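# Open the stapler cover past vertical, leave it upright

## Task

Swing the stapler's top cover open until it is well beyond vertical, so the stapler ends up resting flat on the table in its open state; then release it and pull both grippers away.

## Robot and tools

Robot: two arms, left_arm and right_arm, each ending in a two-finger gripper. All positions and orientations share one scene frame. Its origin sits at table-top height, halfway between the two nominal arm bases, a little behind the near table edge. +x points out over the table, +z points up, and left_arm is on the +y side. Calibrated bases: left_arm near (+0.002, +0.303, -0.013) m, right_arm near (-0.004, -0.340, -0.005) m. In a gripper's own axes the fingers point along +z and close along y. end_effector_position is the spot between the finger pads, roughly 1 cm short of the tips. Reported poses can be off by a few cm, more when an arm reaches far.

ROW format (shared by every motion tool): one flat list of 16 numbers covering both arms, always all 16 even if only one arm should move. Order: left_arm x, y, z, qw, qx, qy, qz, opening, then right_arm the same eight. x, y, z are an absolute target for end_effector_position in metres, scene frame. qw..qz are an absolute target orientation quaternion, w first, scene frame. Opening ranges -1 (closed) to +1 (fully open, 0.093 m). To keep an arm still, resend its last reported pose and desired opening; to keep an orientation steady, resend the same quaternion in every row rather than copying a drifted reading. The controller limits each step's orientation change to 40 degrees from the measured one.

execute_actions(actions, cameras): actions holds zero or one item. [] just reports state (with images). {"rows": [...], "steps": n} plays 1 to 15 rows of 16 numbers, one per control step of 1/30 s; n is 1 to 15 (default 15), the last row repeats to fill, and at least 6 steps are needed. {"steps": n} with n up to 300 waits. A call is rejected entirely, sending nothing, if any target lies more than 0.6 m from that arm's last reported position along any gripper axis. Results are captured 6 steps before the action finishes; those steps finish afterwards. cameras: list of names, ["all"], or []; images come only for an empty actions list or when requested.

move(target, speed, blend, blocking, cameras): drives each gripper in a straight line to its absolute pose. target is one 16-number row or a list of up to 15 rows visited in order, all sharing a 10 s cap. speed in m/s, 0.002 to 2.9, default 0.25 (rotation up to twice that in rad/s); one value or one per row. blend in metres rounds corners at intermediate rows; default 0. blocking=false returns about 0.5 s after start while the move continues. Images default to all cameras. Paths ignore obstacles and the other arm; faster moves lag and overshoot more, especially with a near-straight arm. A new opening in the first row is sent immediately; in later rows it is applied on arrival after everything rests. The result adds a move: line with the ending (done, off_target, moving, held, fault) and limits (paced = pose clipped, held = steps withheld). done means at rest within 10 mm and 2 degrees. Neither done nor off_target tells you about contact.



Cameras (all 672x504): cam_head_left, cam_head_right (on a beam behind the arms), cam_high, cam_low, cam_left_wrist, cam_right_wrist. Calibration is approximate; wrist images can lag while moving.

Result lines: per arm end_effector_position, end_effector_quat_wxyz, grip_measured (motor position on the -1..+1 opening scale), Hand target (pose now being pursued), Joint positions (six joints plus gripper gap in metres), Joint velocities ("within noise" means at rest), Joint torques (include gravity; offsets and noise; joints 1 to 3 wrap at ±28 N m), Scene clock, and warnings such as MOTOR HOT.

Gripping: pads meet at a reading near -0.94; each millimetre of object width adds about 0.0208. Commanding about 0.24 below an object's width reading grips firmly on rigid flat sides. Keep resending the closing value to hold; send a value well above the width reading to release. Readings may be up to 0.02 high per gripper. Grip force is roughly 50 to 65 N per pad.

Arm behaviour: friction and gravity may leave the gripper short, low or tilted; small moves may not happen or go sideways, so check position and orientation after each move and correct tilt. Routing a path close to an arm's own base can flip its shoulder posture; go around instead. Elbows never fully straighten. Joint ranges (rad): waist -2.618 to 3.054, shoulder 0 to 3.142, elbow 0 to 3.142 (straight 2.901), wrist pitch -1.571 to 1.571, wrist yaw -1.571 to 1.571, wrist roll -2.094 to 2.094.

Avoid: knocking the stapler or anything off the table, dropping or releasing moving parts, fast impacts and hard shoves (harder when faster or when the target is far beyond contact), any contact or squeeze between the two arms or grippers (including closing on the other arm's fingers), striking the bar, plate and low rail near the bases (up to about 3 cm above the table, no warning given), pressure on wrist-camera cables, and arm stops. Heat builds while holding loads, stretching out, or pushing at unreachable poses: MOTOR HOT appears at 75 °C, at 90 °C the arm folds and goes idle, at 100 °C it collapses. Loose objects may occasionally get nudged by outside disturbances. Smooth, low-effort motion is preferred.

Each tool is called in YAML: its name, and indented under it one key for each argument.

## Session

execute_actions:
  actions: []
  cameras: ["all"]

Scene clock: 0.00 s of 4900.00 s.
left_arm: end_effector_position=(+0.3615, +0.2983, +0.1094) grip_measured=+1.000 end_effector_quat_wxyz=(+0.664, -0.061, +0.744, +0.045) | right_arm: end_effector_position=(+0.3424, -0.4087, +0.1117) grip_measured=+1.000 end_effector_quat_wxyz=(+0.657, +0.153, +0.730, -0.111)
Joint positions: left_arm=[-0.095 1.553 0.185 1.24 -0.293 -0.056 0.093] | right_arm=[-0.003 1.625 0.167 1.308 0.335 0.072 0.093]
Joint velocities: within noise
Joint torques (N m): no reading
Heat: left arm: 30 °C; right arm: 31 °C.
Hand target: left_arm +0.3625, +0.2984, +0.1109; +0.665, -0.062, +0.743, +0.045 | right_arm +0.3451, -0.4086, +0.1186; +0.665, +0.153, +0.722, -0.109

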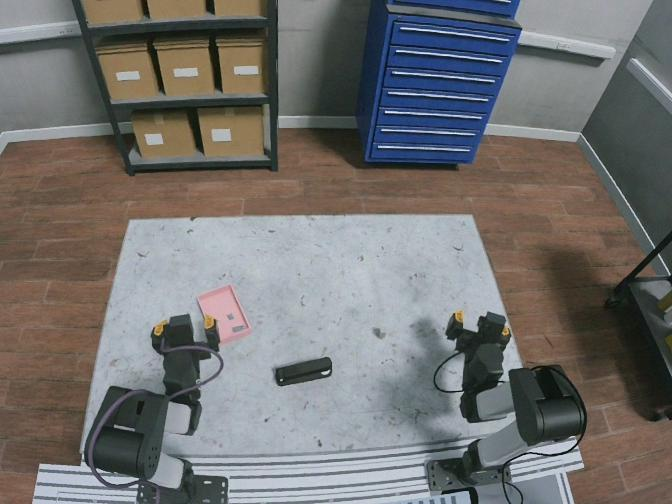

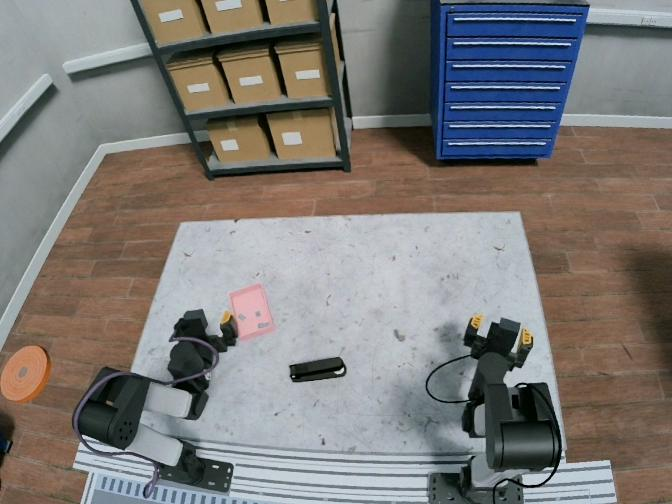

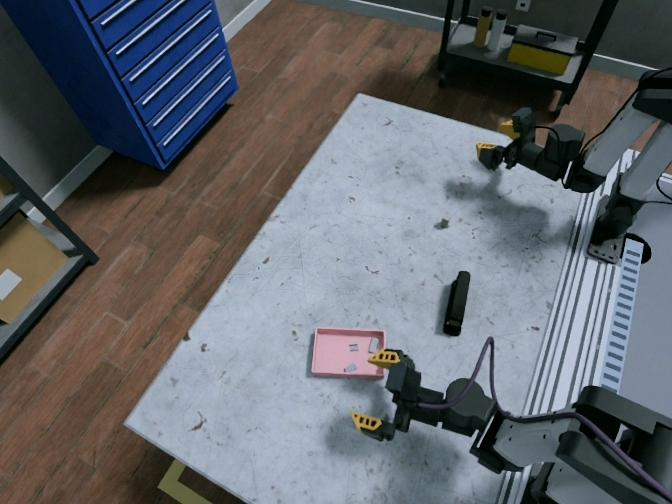

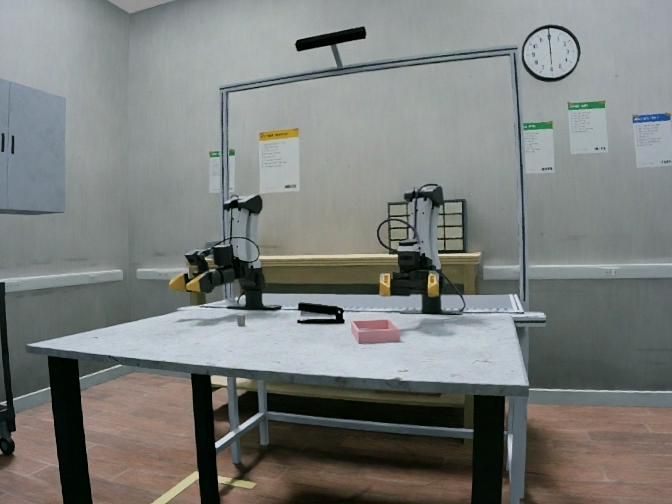

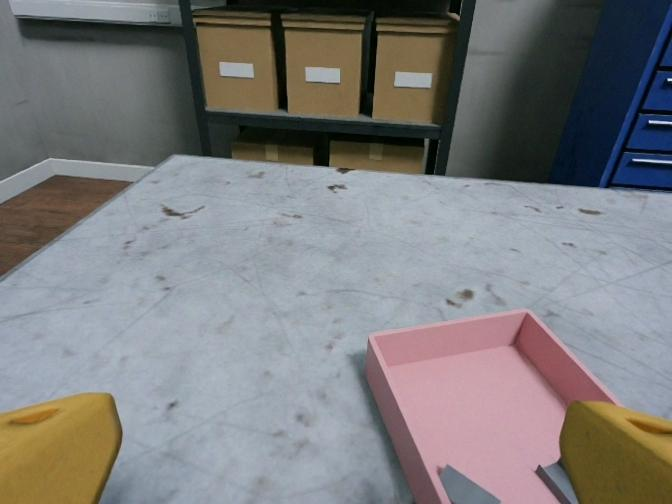

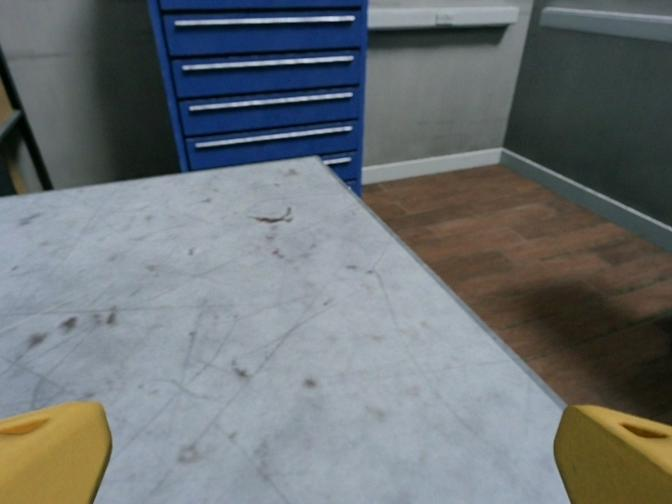

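zoom_image:
  camera: "cam_low"
  region: [270, 280, 410, 350]

zoom_image:
  camera: "cam_head_left"
  region: [250, 330, 360, 410]

zoom_image:
  camera: "cam_head_right"
  region: [270, 330, 370, 405]

zoom_image:
  camera: "cam_high"
  region: [400, 250, 520, 350]

Scaled by 3.600.

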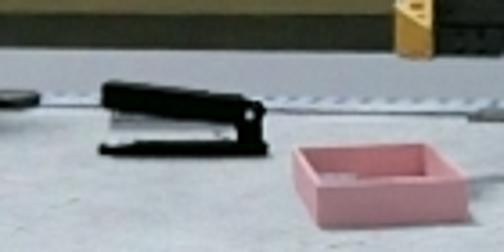

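Scaled by 4.582.

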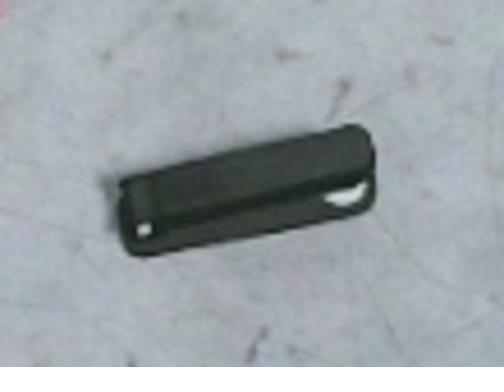

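Scaled by 5.040.

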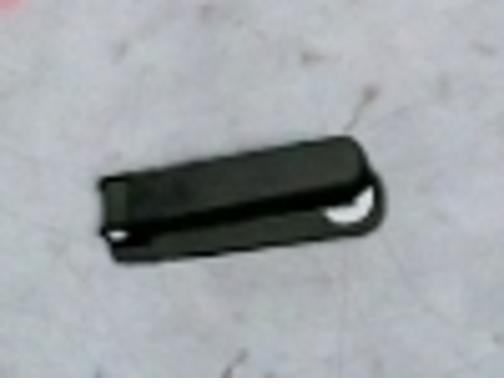

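Scaled by 4.200.

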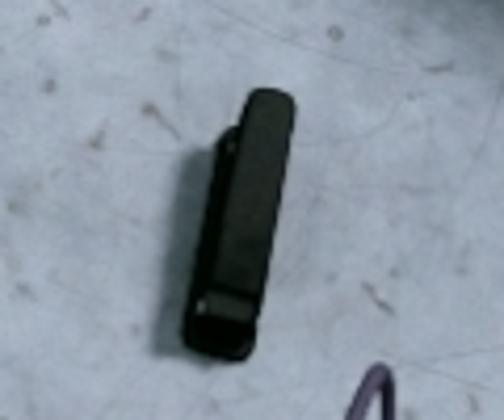

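move:
  target: [0.3615,0.2983,0.1094,0.664,-0.061,0.744,0.045,1,0.27,-0.17,0.14,0.366,-0.453,0.785,0.211,1]
  speed: 0.15

Scene clock: 8.70 s of 4900.00 s.
left_arm: end_effector_position=(+0.3615, +0.2983, +0.1094) grip_measured=+1.000 end_effector_quat_wxyz=(+0.664, -0.061, +0.744, +0.045) | right_arm: end_effector_position=(+0.2662, -0.1754, +0.1315) grip_measured=+1.000 end_effector_quat_wxyz=(+0.360, -0.444, +0.794, +0.206)
Joint positions: left_arm=[-0.095 1.553 0.185 1.24 -0.293 -0.056 0.093] | right_arm=[0.295 1.223 0.729 -0.416 -0.554 -0.552 0.093]
Joint velocities: within noise
Joint torques (N m): left_arm=[0.23 -4.25 5.44 2.54 -0.23 0] | right_arm=[0.39 -2.78 9.65 1.39 -0.51 -0.18]
Heat: left arm: 31 °C; right arm: 34 °C.
Hand target: left_arm +0.3615, +0.2982, +0.1094; +0.664, -0.061, +0.744, +0.045 | right_arm +0.2698, -0.1702, +0.1400; +0.366, -0.453, +0.785, +0.211
Off the commanded pose: left_arm 0.000 m, 0 deg | right_arm 0.011 m, 2 deg.
Kept back: nothing.
move: off_target (right_arm)
camera_calibration:
cam_right_wrist: T_world_to_cam=[[0.839077, -0.543296, -0.0279305, -0.312839], [-0.505209, -0.759155, -0.410424, 0.0964683], [0.201778, 0.358488, -0.911467, 0.210303], [0, 0, 0, 1]] pos_world=[0.268798, -0.172121, 0.222539]

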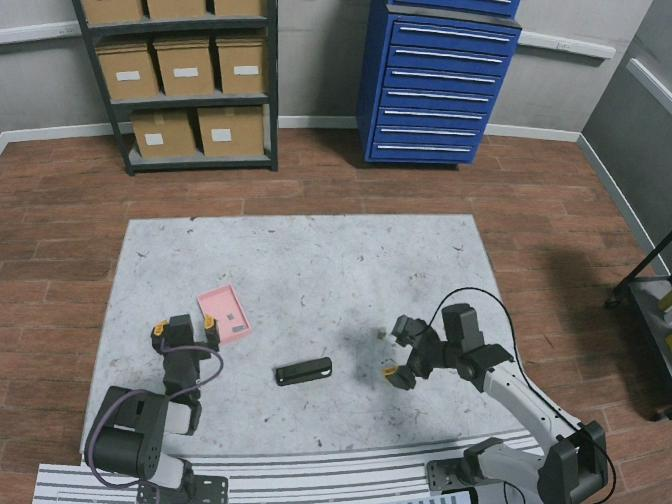

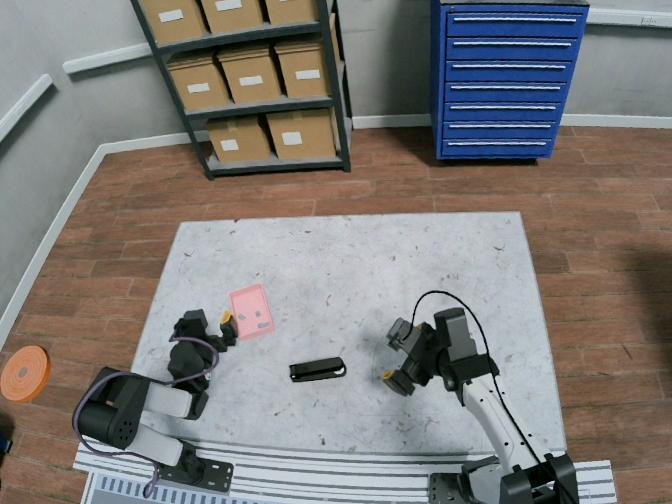

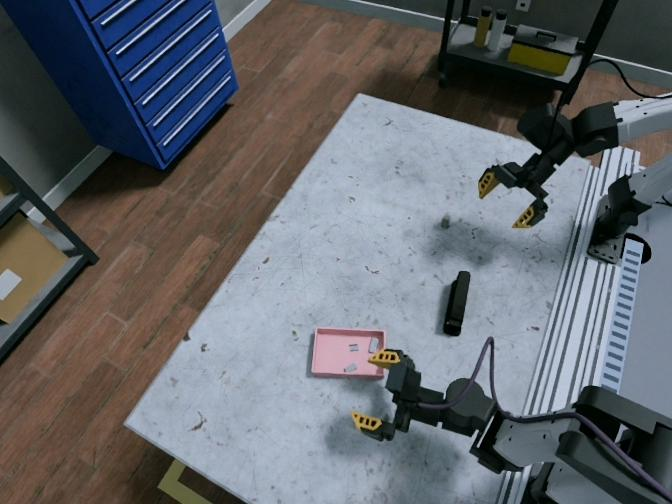

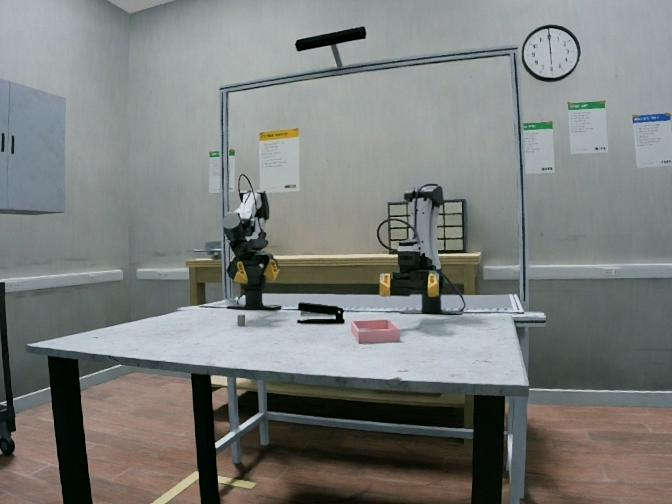

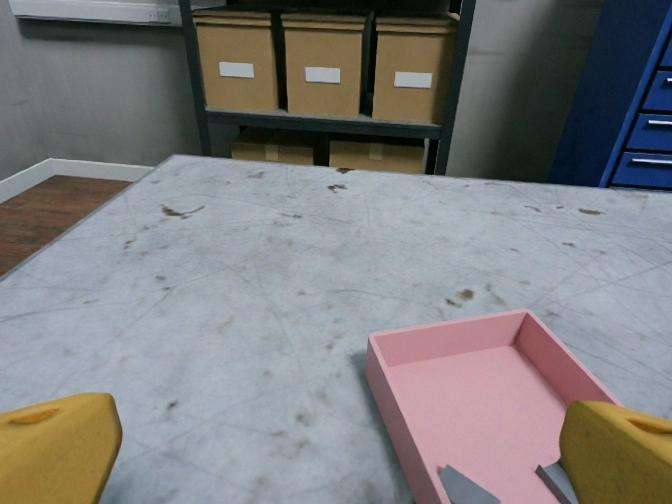

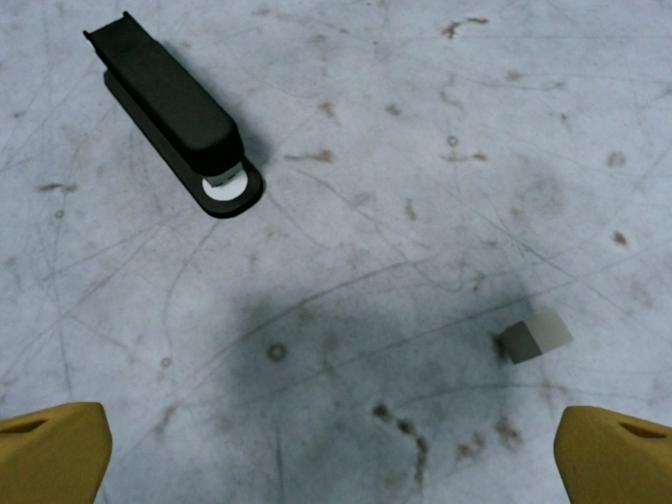

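move:
  target: [0.3615,0.2983,0.1094,0.664,-0.061,0.744,0.045,1,0.293,-0.085,0.105,0.3119,-0.6540,0.5993,0.3404,1]
  speed: 0.12

zoom_image:
  camera: "cam_head_left"
  region: [250, 300, 410, 420]

zoom_image:
  camera: "cam_low"
  region: [230, 240, 370, 345]

Scene clock: 14.13 s of 4900.00 s.
left_arm: end_effector_position=(+0.3615, +0.2983, +0.1094) grip_measured=+1.000 end_effector_quat_wxyz=(+0.664, -0.061, +0.744, +0.045) | right_arm: end_effector_position=(+0.2901, -0.0902, +0.1011) grip_measured=+1.000 end_effector_quat_wxyz=(-0.308, +0.650, -0.610, -0.333)
Joint positions: left_arm=[-0.095 1.553 0.185 1.24 -0.293 -0.056 0.093] | right_arm=[0.388 1.79 1.113 -0.555 -0.895 -1.098 0.093]
Joint velocities: within noise
Joint torques (N m): left_arm=[0.23 -4.27 5.44 2.54 -0.22 0] | right_arm=[0.46 -6.2 8.47 0.81 -0.77 -0.12]
Heat: left arm: 33 °C; right arm: 34 °C.
Hand target: left_arm +0.3615, +0.2982, +0.1094; +0.664, -0.061, +0.744, +0.045 | right_arm +0.2929, -0.0851, +0.1050; -0.312, +0.654, -0.600, -0.340
Off the commanded pose: left_arm 0.000 m, 0 deg | right_arm 0.007 m, 2 deg.
Kept back: nothing.
move: done
camera_calibration:
cam_right_wrist: T_world_to_cam=[[0.998679, 0.0420356, -0.0295353, -0.280751], [0.022305, -0.872666, -0.487808, 0.00526194], [-0.0462797, 0.486505, -0.872451, 0.226663], [0, 0, 0, 1]] pos_world=[0.290753, -0.0938793, 0.192027]

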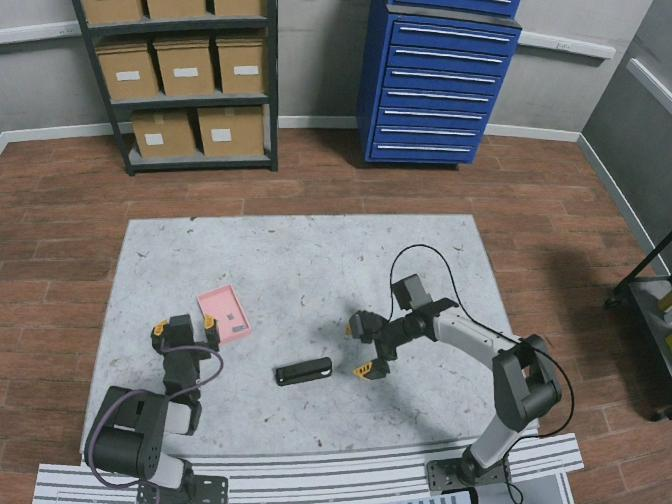

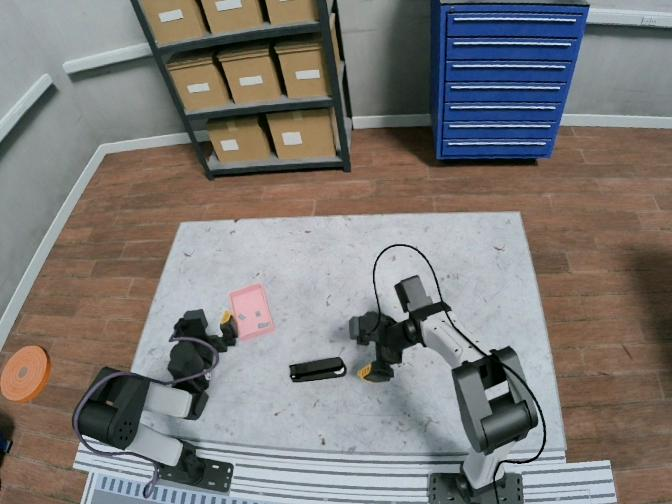

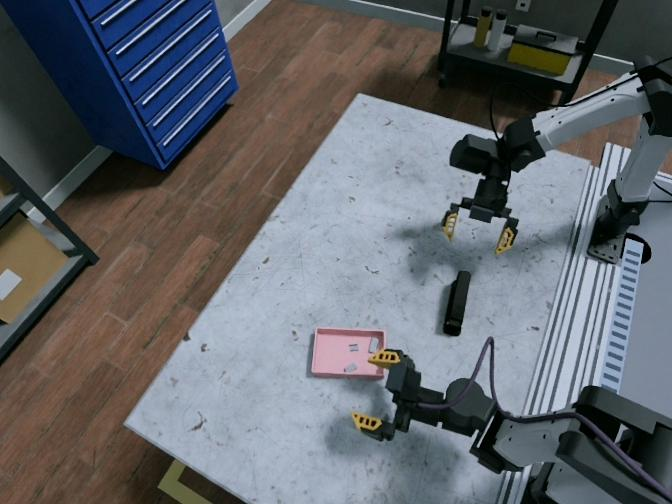

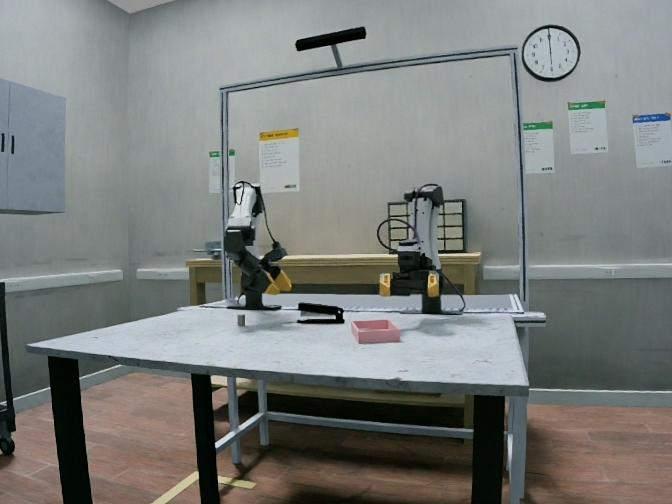

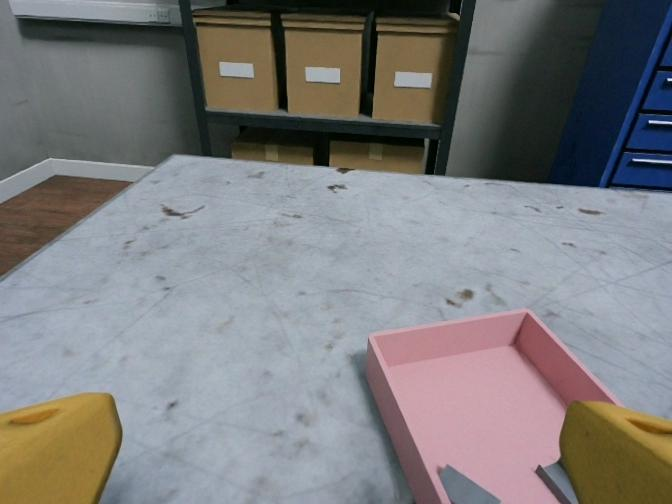

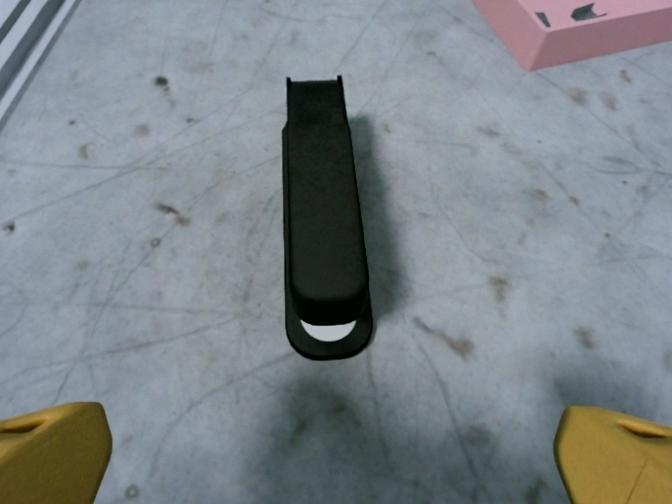

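Scaled by 3.150.

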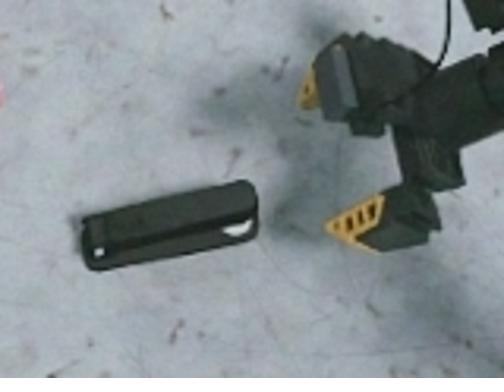

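Scaled by 3.600.

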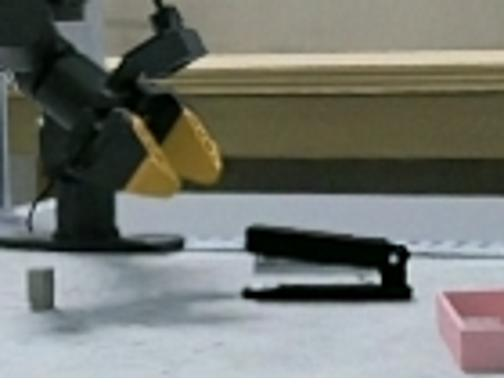

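move:
  target: [0.3615,0.2983,0.1094,0.664,-0.061,0.744,0.045,1,0.284,-0.015,0.05,0.3119,-0.6540,0.5993,0.3404,1]
  speed: 0.08

zoom_image:
  camera: "cam_low"
  region: [230, 240, 370, 345]

Scene clock: 16.47 s of 4900.00 s.
left_arm: end_effector_position=(+0.3615, +0.2983, +0.1094) grip_measured=+1.000 end_effector_quat_wxyz=(+0.664, -0.061, +0.744, +0.045) | right_arm: end_effector_position=(+0.2807, -0.0169, +0.0558) grip_measured=+1.000 end_effector_quat_wxyz=(-0.309, +0.655, -0.597, -0.344)
Joint positions: left_arm=[-0.095 1.553 0.185 1.24 -0.293 -0.056 0.093] | right_arm=[0.584 1.939 1.064 -0.159 -0.842 -0.852 0.093]
Joint velocities: within noise
Joint torques (N m): left_arm=[0.25 -4.25 5.44 2.53 -0.23 0] | right_arm=[0.17 -7.24 5.74 1.44 -0.38 0.01]
Heat: left arm: 34 °C; right arm: 34 °C.
Hand target: left_arm +0.3615, +0.2982, +0.1094; +0.664, -0.061, +0.744, +0.045 | right_arm +0.2839, -0.0152, +0.0501; -0.312, +0.654, -0.599, -0.340
Off the commanded pose: left_arm 0.000 m, 0 deg | right_arm 0.007 m, 1 deg.
Kept back: nothing.
move: done
camera_calibration:
cam_right_wrist: T_world_to_cam=[[0.996897, 0.0729987, -0.0294405, -0.274696], [0.0481581, -0.861513, -0.505447, 0.041338], [-0.0622603, 0.502461, -0.862355, 0.155319], [0, 0, 0, 1]] pos_world=[0.281523, -0.0223759, 0.146747]

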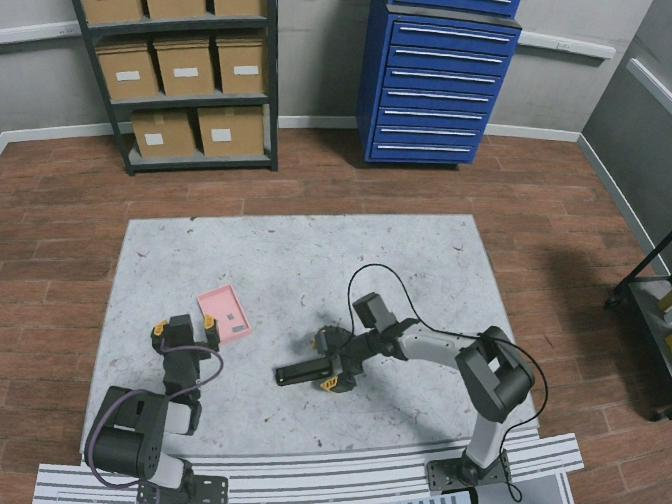

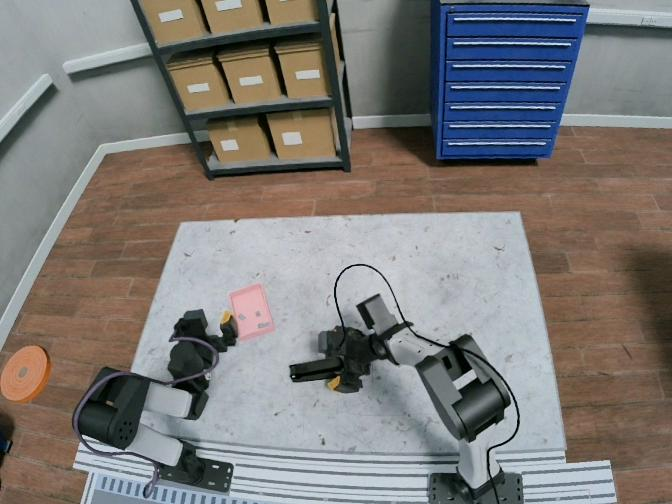

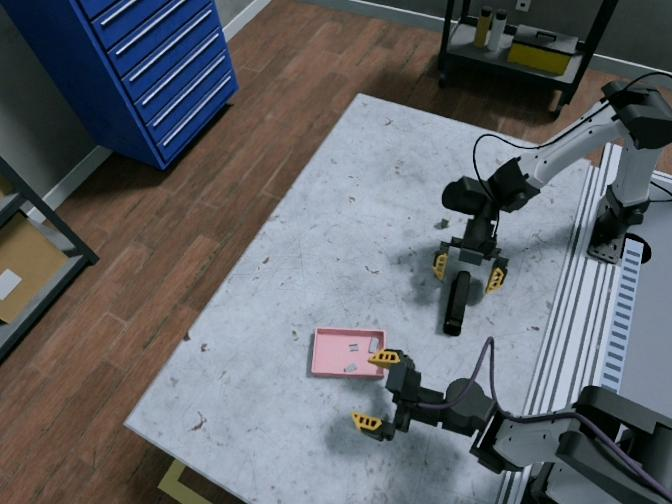

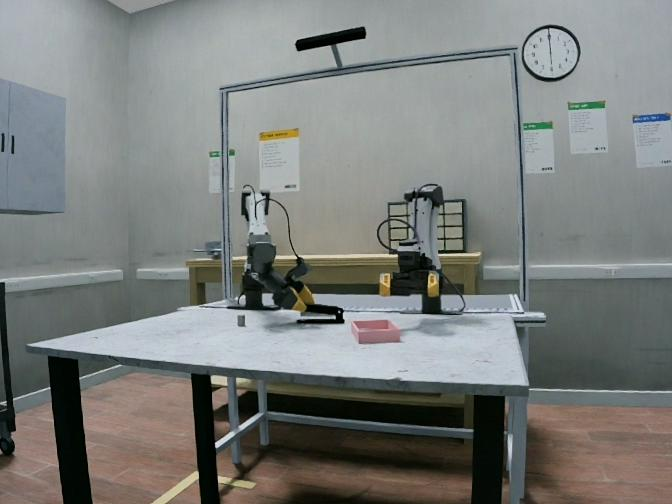

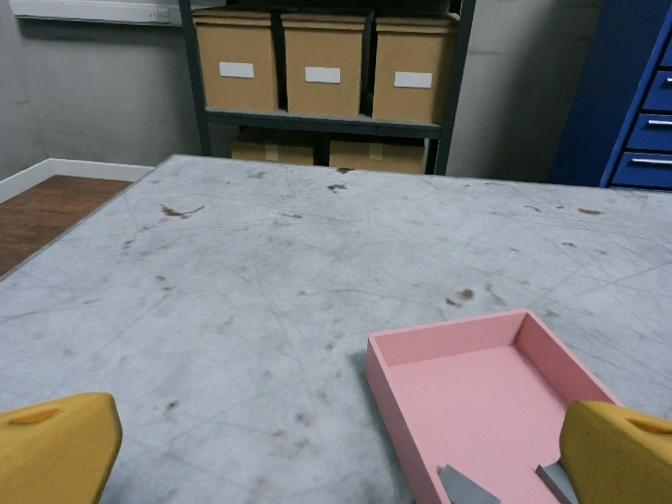

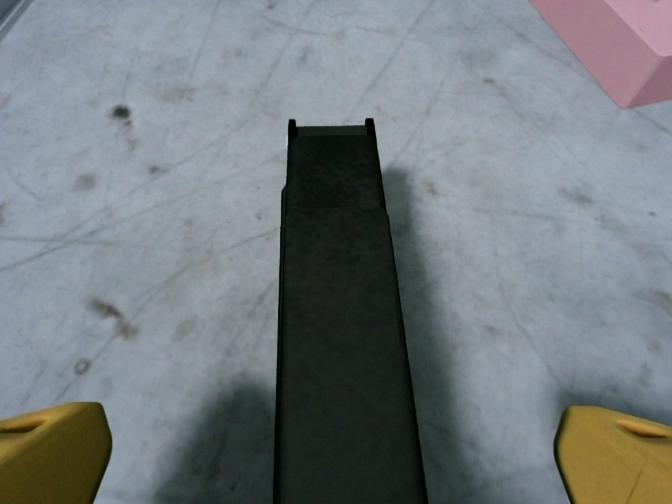

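Scaled by 3.600.

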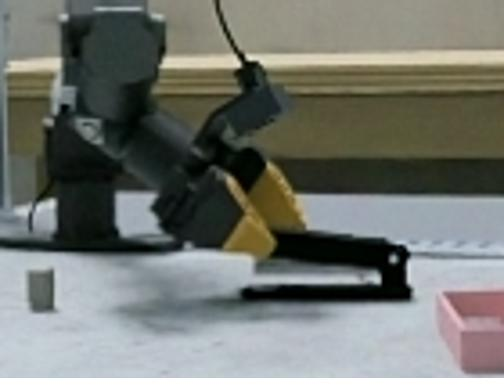

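move:
  target: [0.3615,0.2983,0.1094,0.664,-0.061,0.744,0.045,1,0.288,-0.013,0.043,0.3044,-0.6669,0.5848,0.3471,1]
  speed: 0.08
  cameras: ["cam_low","cam_right_wrist"]

zoom_image:
  camera: "cam_low"
  region: [230, 240, 370, 345]

Scene clock: 17.83 s of 4900.00 s.
left_arm: end_effector_position=(+0.3615, +0.2983, +0.1094) grip_measured=+1.000 end_effector_quat_wxyz=(+0.664, -0.061, +0.744, +0.045) | right_arm: end_effector_position=(+0.2829, -0.0158, +0.0414) grip_measured=+1.000 end_effector_quat_wxyz=(-0.301, +0.665, -0.592, -0.342)
Joint positions: left_arm=[-0.095 1.553 0.185 1.24 -0.293 -0.056 0.093] | right_arm=[0.584 1.99 1.085 -0.166 -0.841 -0.893 0.093]
Joint velocities: within noise
Joint torques (N m): left_arm=[0.23 -4.26 5.42 2.53 -0.23 0] | right_arm=[-0.51 -7.19 8.09 1.08 -0.67 -0.16]
Heat: left arm: 34 °C; right arm: 34 °C.
Hand target: left_arm +0.3615, +0.2982, +0.1094; +0.664, -0.061, +0.744, +0.045 | right_arm +0.2879, -0.0131, +0.0430; -0.305, +0.667, -0.585, -0.347
Off the commanded pose: left_arm 0.000 m, 0 deg | right_arm 0.006 m, 1 deg.
Kept back: nothing.
move: done
camera_calibration:
cam_right_wrist: T_world_to_cam=[[0.995047, 0.0954225, -0.027857, -0.276709], [0.0694764, -0.868016, -0.491652, 0.0281917], [-0.0710949, 0.487281, -0.870346, 0.145093], [0, 0, 0, 1]] pos_world=[0.283695, -0.0198261, 0.132434]
Images, in order (width x height): cam_low 672x504, cam_right_wrist 672x504.

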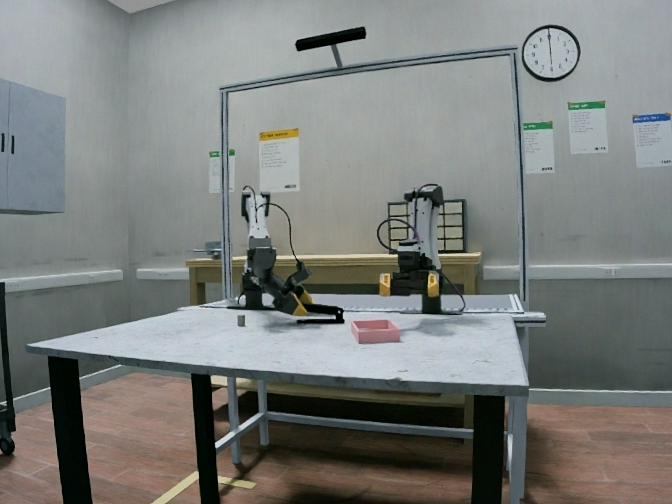

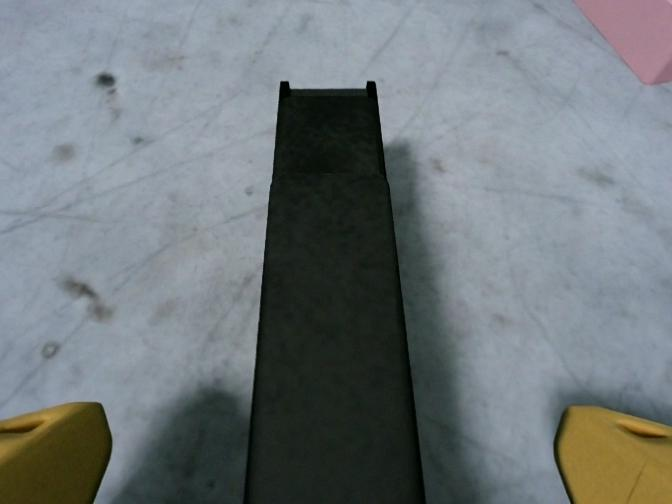

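Scaled by 3.600.

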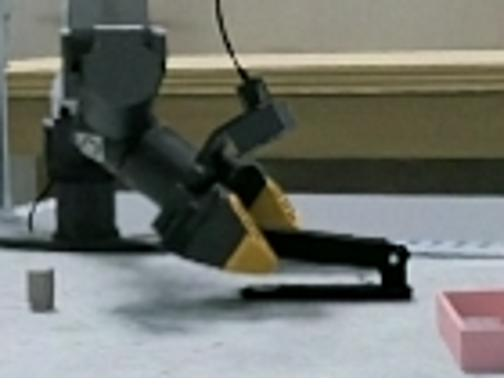

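move:
  target:
    - [0.3615,0.2983,0.1094,0.664,-0.061,0.744,0.045,1,0.288,-0.013,0.043,0.3044,-0.6669,0.5848,0.3471,-0.3]
  cameras: ["cam_right_wrist"]

move:
  target:
    - [0.3615,0.2983,0.1094,0.664,-0.061,0.744,0.045,1,0.288,-0.013,0.043,0.3044,-0.6669,0.5848,0.3471,-0.42]
  cameras: ["cam_right_wrist"]

move:
  target:
    - [0.3615,0.2983,0.1094,0.664,-0.061,0.744,0.045,1,0.288,-0.013,0.043,0.3044,-0.6669,0.5848,0.3471,-0.5]
  cameras: ["cam_right_wrist"]

Scene clock: 18.87 s of 4900.00 s.
left_arm: end_effector_position=(+0.3615, +0.2983, +0.1094) grip_measured=+1.000 end_effector_quat_wxyz=(+0.664, -0.061, +0.744, +0.045) | right_arm: end_effector_position=(+0.2827, -0.0160, +0.0412) grip_measured=-0.298 end_effector_quat_wxyz=(-0.301, +0.666, -0.591, -0.342)
Joint positions: left_arm=[-0.095 1.553 0.185 1.24 -0.293 -0.056 0.093] | right_arm=[0.584 1.99 1.085 -0.168 -0.841 -0.896 0.031]
Joint velocities: within noise
Joint torques (N m): left_arm=[0.23 -4.26 5.44 2.53 -0.22 0] | right_arm=[-0.54 -7.35 8.03 1.11 -0.66 -0.17]
Heat: left arm: 35 °C; right arm: 34 °C.
Hand target: left_arm +0.3615, +0.2982, +0.1094; +0.664, -0.061, +0.744, +0.045 | right_arm +0.2879, -0.0132, +0.0430; -0.305, +0.667, -0.585, -0.347
Off the commanded pose: left_arm 0.000 m, 0 deg | right_arm 0.006 m, 1 deg.
Kept back: nothing.
move: done
camera_calibration:
cam_right_wrist: T_world_to_cam=[[0.994911, 0.0969593, -0.0274095, -0.276394], [0.0710904, -0.868264, -0.490983, 0.0274791], [-0.071404, 0.486536, -0.870738, 0.145069], [0, 0, 0, 1]] pos_world=[0.283392, -0.0199233, 0.132233]
Images, in order (width x height): cam_right_wrist 672x504.

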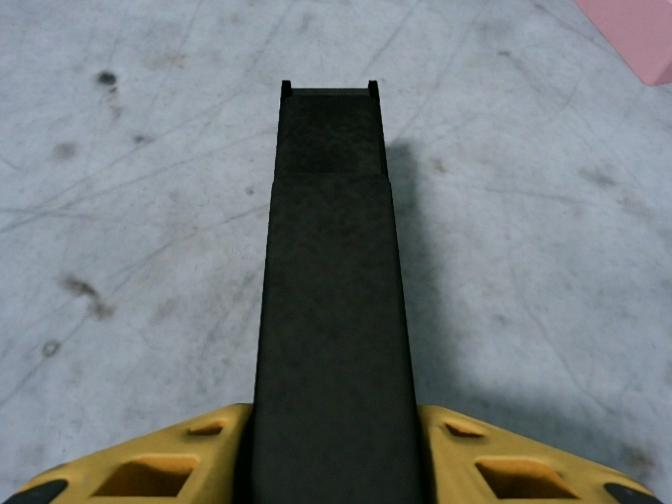

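Scene clock: 19.57 s of 4900.00 s.
left_arm: end_effector_position=(+0.3615, +0.2983, +0.1094) grip_measured=+1.000 end_effector_quat_wxyz=(+0.664, -0.061, +0.744, +0.045) | right_arm: end_effector_position=(+0.2825, -0.0160, +0.0413) grip_measured=-0.413 end_effector_quat_wxyz=(-0.300, +0.666, -0.591, -0.342)
Joint positions: left_arm=[-0.095 1.553 0.185 1.24 -0.293 -0.056 0.093] | right_arm=[0.584 1.99 1.085 -0.169 -0.842 -0.897 0.025]
Joint velocities: within noise
Joint torques (N m): left_arm=[0.24 -4.26 5.44 2.54 -0.23 0] | right_arm=[-0.49 -7.32 8.03 1.09 -0.63 -0.16]
Heat: left arm: 35 °C; right arm: 34 °C.
Hand target: left_arm +0.3615, +0.2982, +0.1094; +0.664, -0.061, +0.744, +0.045 | right_arm +0.2879, -0.0132, +0.0430; -0.305, +0.667, -0.585, -0.347
Off the commanded pose: left_arm 0.000 m, 0 deg | right_arm 0.007 m, 1 deg.
Kept back: nothing.
move: done
camera_calibration:
cam_right_wrist: T_world_to_cam=[[0.994795, 0.0982157, -0.0271488, -0.27616], [0.0722917, -0.868011, -0.491254, 0.0271084], [-0.0718144, 0.486734, -0.870593, 0.145205], [0, 0, 0, 1]] pos_world=[0.283191, -0.0200225, 0.132234]
Images, in order (width x height): cam_right_wrist 672x504.

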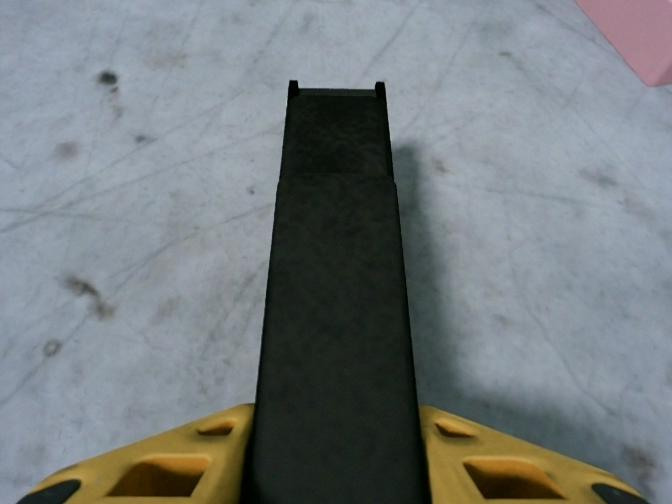

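Scene clock: 20.27 s of 4900.00 s.
left_arm: end_effector_position=(+0.3615, +0.2983, +0.1094) grip_measured=+1.000 end_effector_quat_wxyz=(+0.664, -0.061, +0.744, +0.045) | right_arm: end_effector_position=(+0.2825, -0.0160, +0.0413) grip_measured=-0.495 end_effector_quat_wxyz=(-0.300, +0.666, -0.591, -0.342)
Joint positions: left_arm=[-0.095 1.553 0.185 1.24 -0.293 -0.056 0.093] | right_arm=[0.584 1.99 1.085 -0.169 -0.842 -0.897 0.021]
Joint velocities: within noise
Joint torques (N m): left_arm=[0.23 -4.26 5.45 2.54 -0.22 0] | right_arm=[-0.5 -7.31 8.03 1.1 -0.66 -0.15]
Heat: left arm: 35 °C; right arm: 34 °C.
Hand target: left_arm +0.3615, +0.2982, +0.1094; +0.664, -0.061, +0.744, +0.045 | right_arm +0.2879, -0.0132, +0.0430; -0.305, +0.667, -0.585, -0.347
Off the commanded pose: left_arm 0.000 m, 0 deg | right_arm 0.007 m, 1 deg.
Kept back: nothing.
move: done
camera_calibration:
cam_right_wrist: T_world_to_cam=[[0.994795, 0.0982157, -0.0271488, -0.27616], [0.0722917, -0.868011, -0.491254, 0.0271084], [-0.0718144, 0.486734, -0.870593, 0.145205], [0, 0, 0, 1]] pos_world=[0.283191, -0.0200225, 0.132234]
Images, in order (width x height): cam_right_wrist 672x504.

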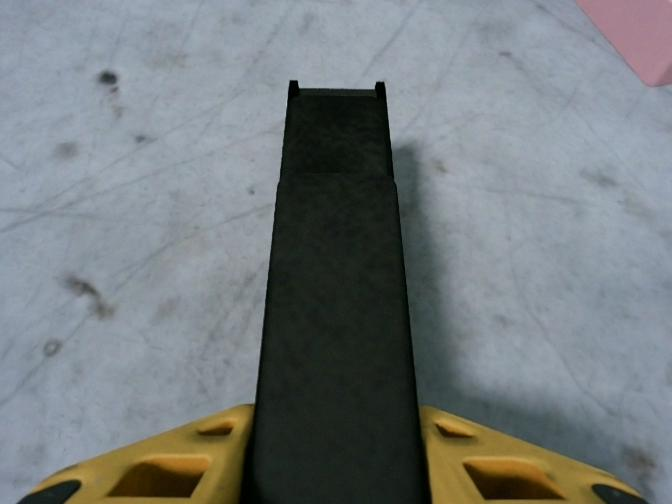

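move:
  target:
    - [0.3615,0.2983,0.1094,0.664,-0.061,0.744,0.045,1,0.2875,-0.0105,0.064,0.3044,-0.6669,0.5848,0.3471,-0.5]
  speed: 0.05

zoom_image:
  camera: "cam_low"
  region: [230, 240, 370, 345]

Scene clock: 21.47 s of 4900.00 s.
left_arm: end_effector_position=(+0.3615, +0.2983, +0.1094) grip_measured=+1.000 end_effector_quat_wxyz=(+0.664, -0.061, +0.744, +0.045) | right_arm: end_effector_position=(+0.2805, -0.0172, +0.0438) grip_measured=-0.494 end_effector_quat_wxyz=(-0.282, +0.663, -0.600, -0.348)
Joint positions: left_arm=[-0.095 1.553 0.185 1.24 -0.293 -0.056 0.093] | right_arm=[0.584 1.99 1.116 -0.242 -0.842 -0.897 0.021]
Joint velocities: within noise
Joint torques (N m): left_arm=[0.25 -4.25 5.45 2.54 -0.23 0] | right_arm=[0.09 -10.66 8.39 1.05 -0.59 -0.11]
Heat: left arm: 35 °C; right arm: 34 °C.
Hand target: left_arm +0.3615, +0.2982, +0.1094; +0.664, -0.061, +0.744, +0.045 | right_arm +0.2870, -0.0109, +0.0639; -0.304, +0.667, -0.585, -0.347
Off the commanded pose: left_arm 0.000 m, 0 deg | right_arm 0.022 m, 3 deg.
Kept back: nothing.
move: off_target (right_arm)
camera_calibration:
cam_right_wrist: T_world_to_cam=[[0.99318, 0.0966351, -0.0652313, -0.27186], [0.054361, -0.878765, -0.474148, 0.0315746], [-0.103142, 0.467369, -0.878025, 0.156638], [0, 0, 0, 1]] pos_world=[0.284445, -0.0191897, 0.134769]

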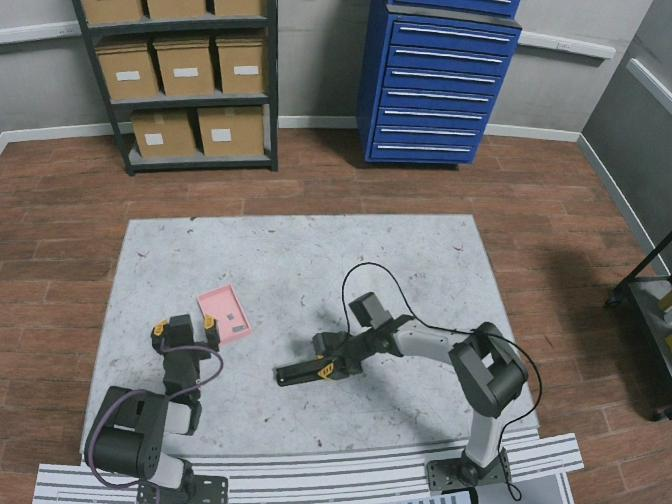

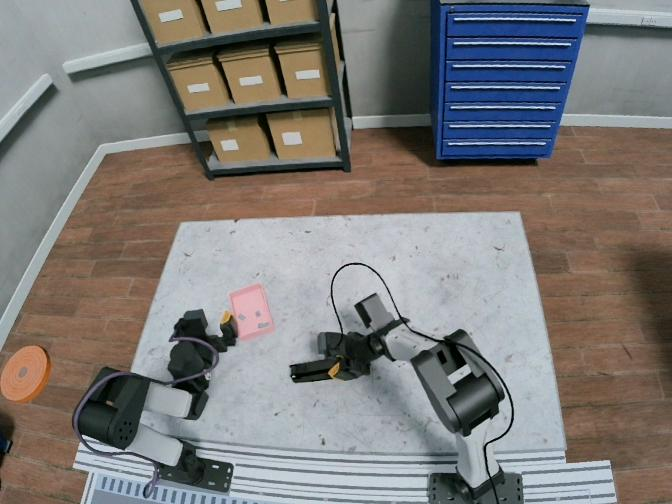

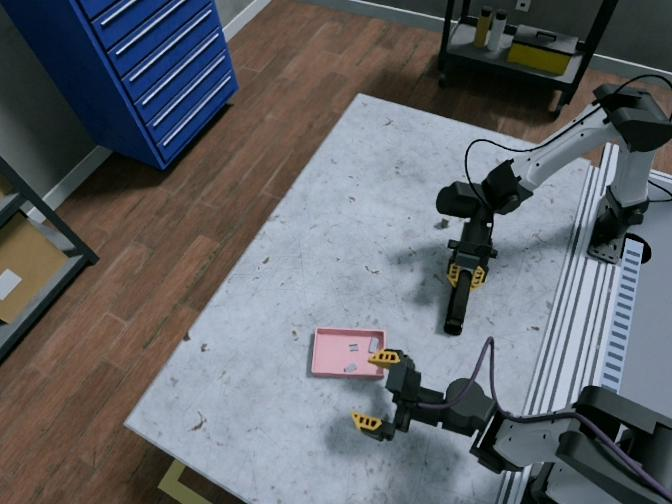

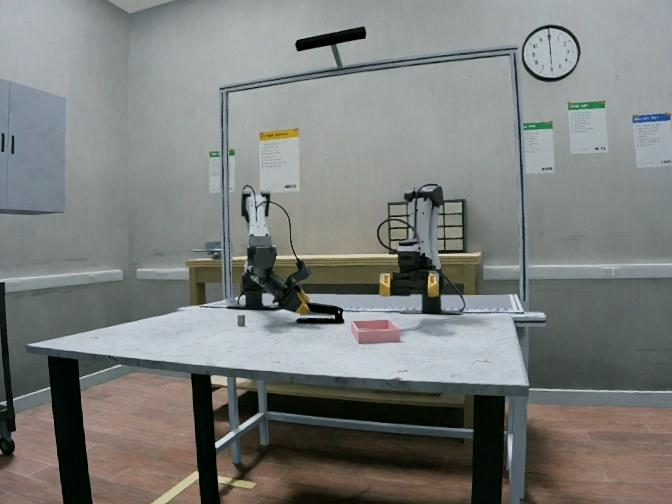

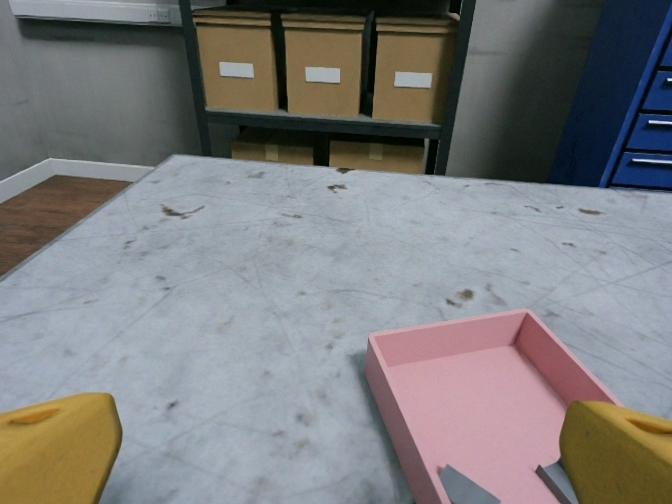

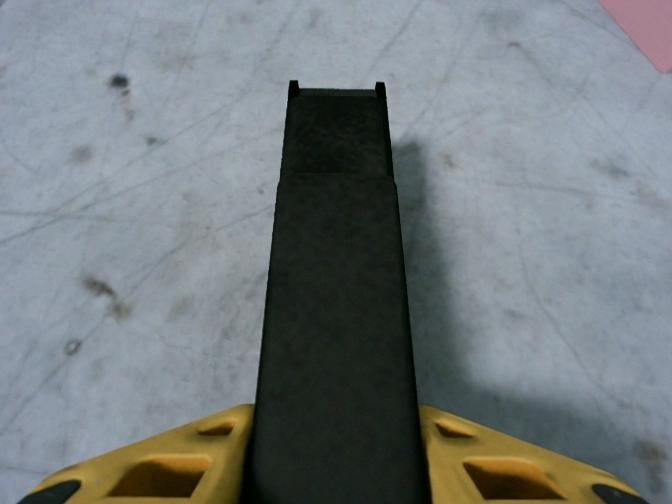

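Scaled by 3.600.

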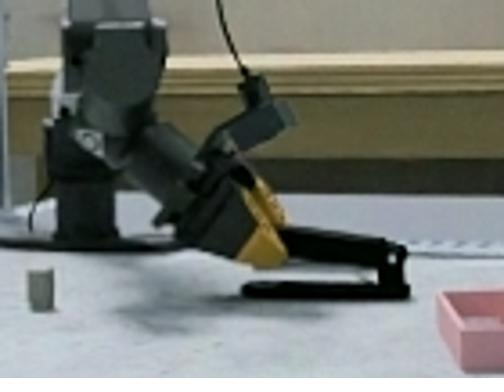

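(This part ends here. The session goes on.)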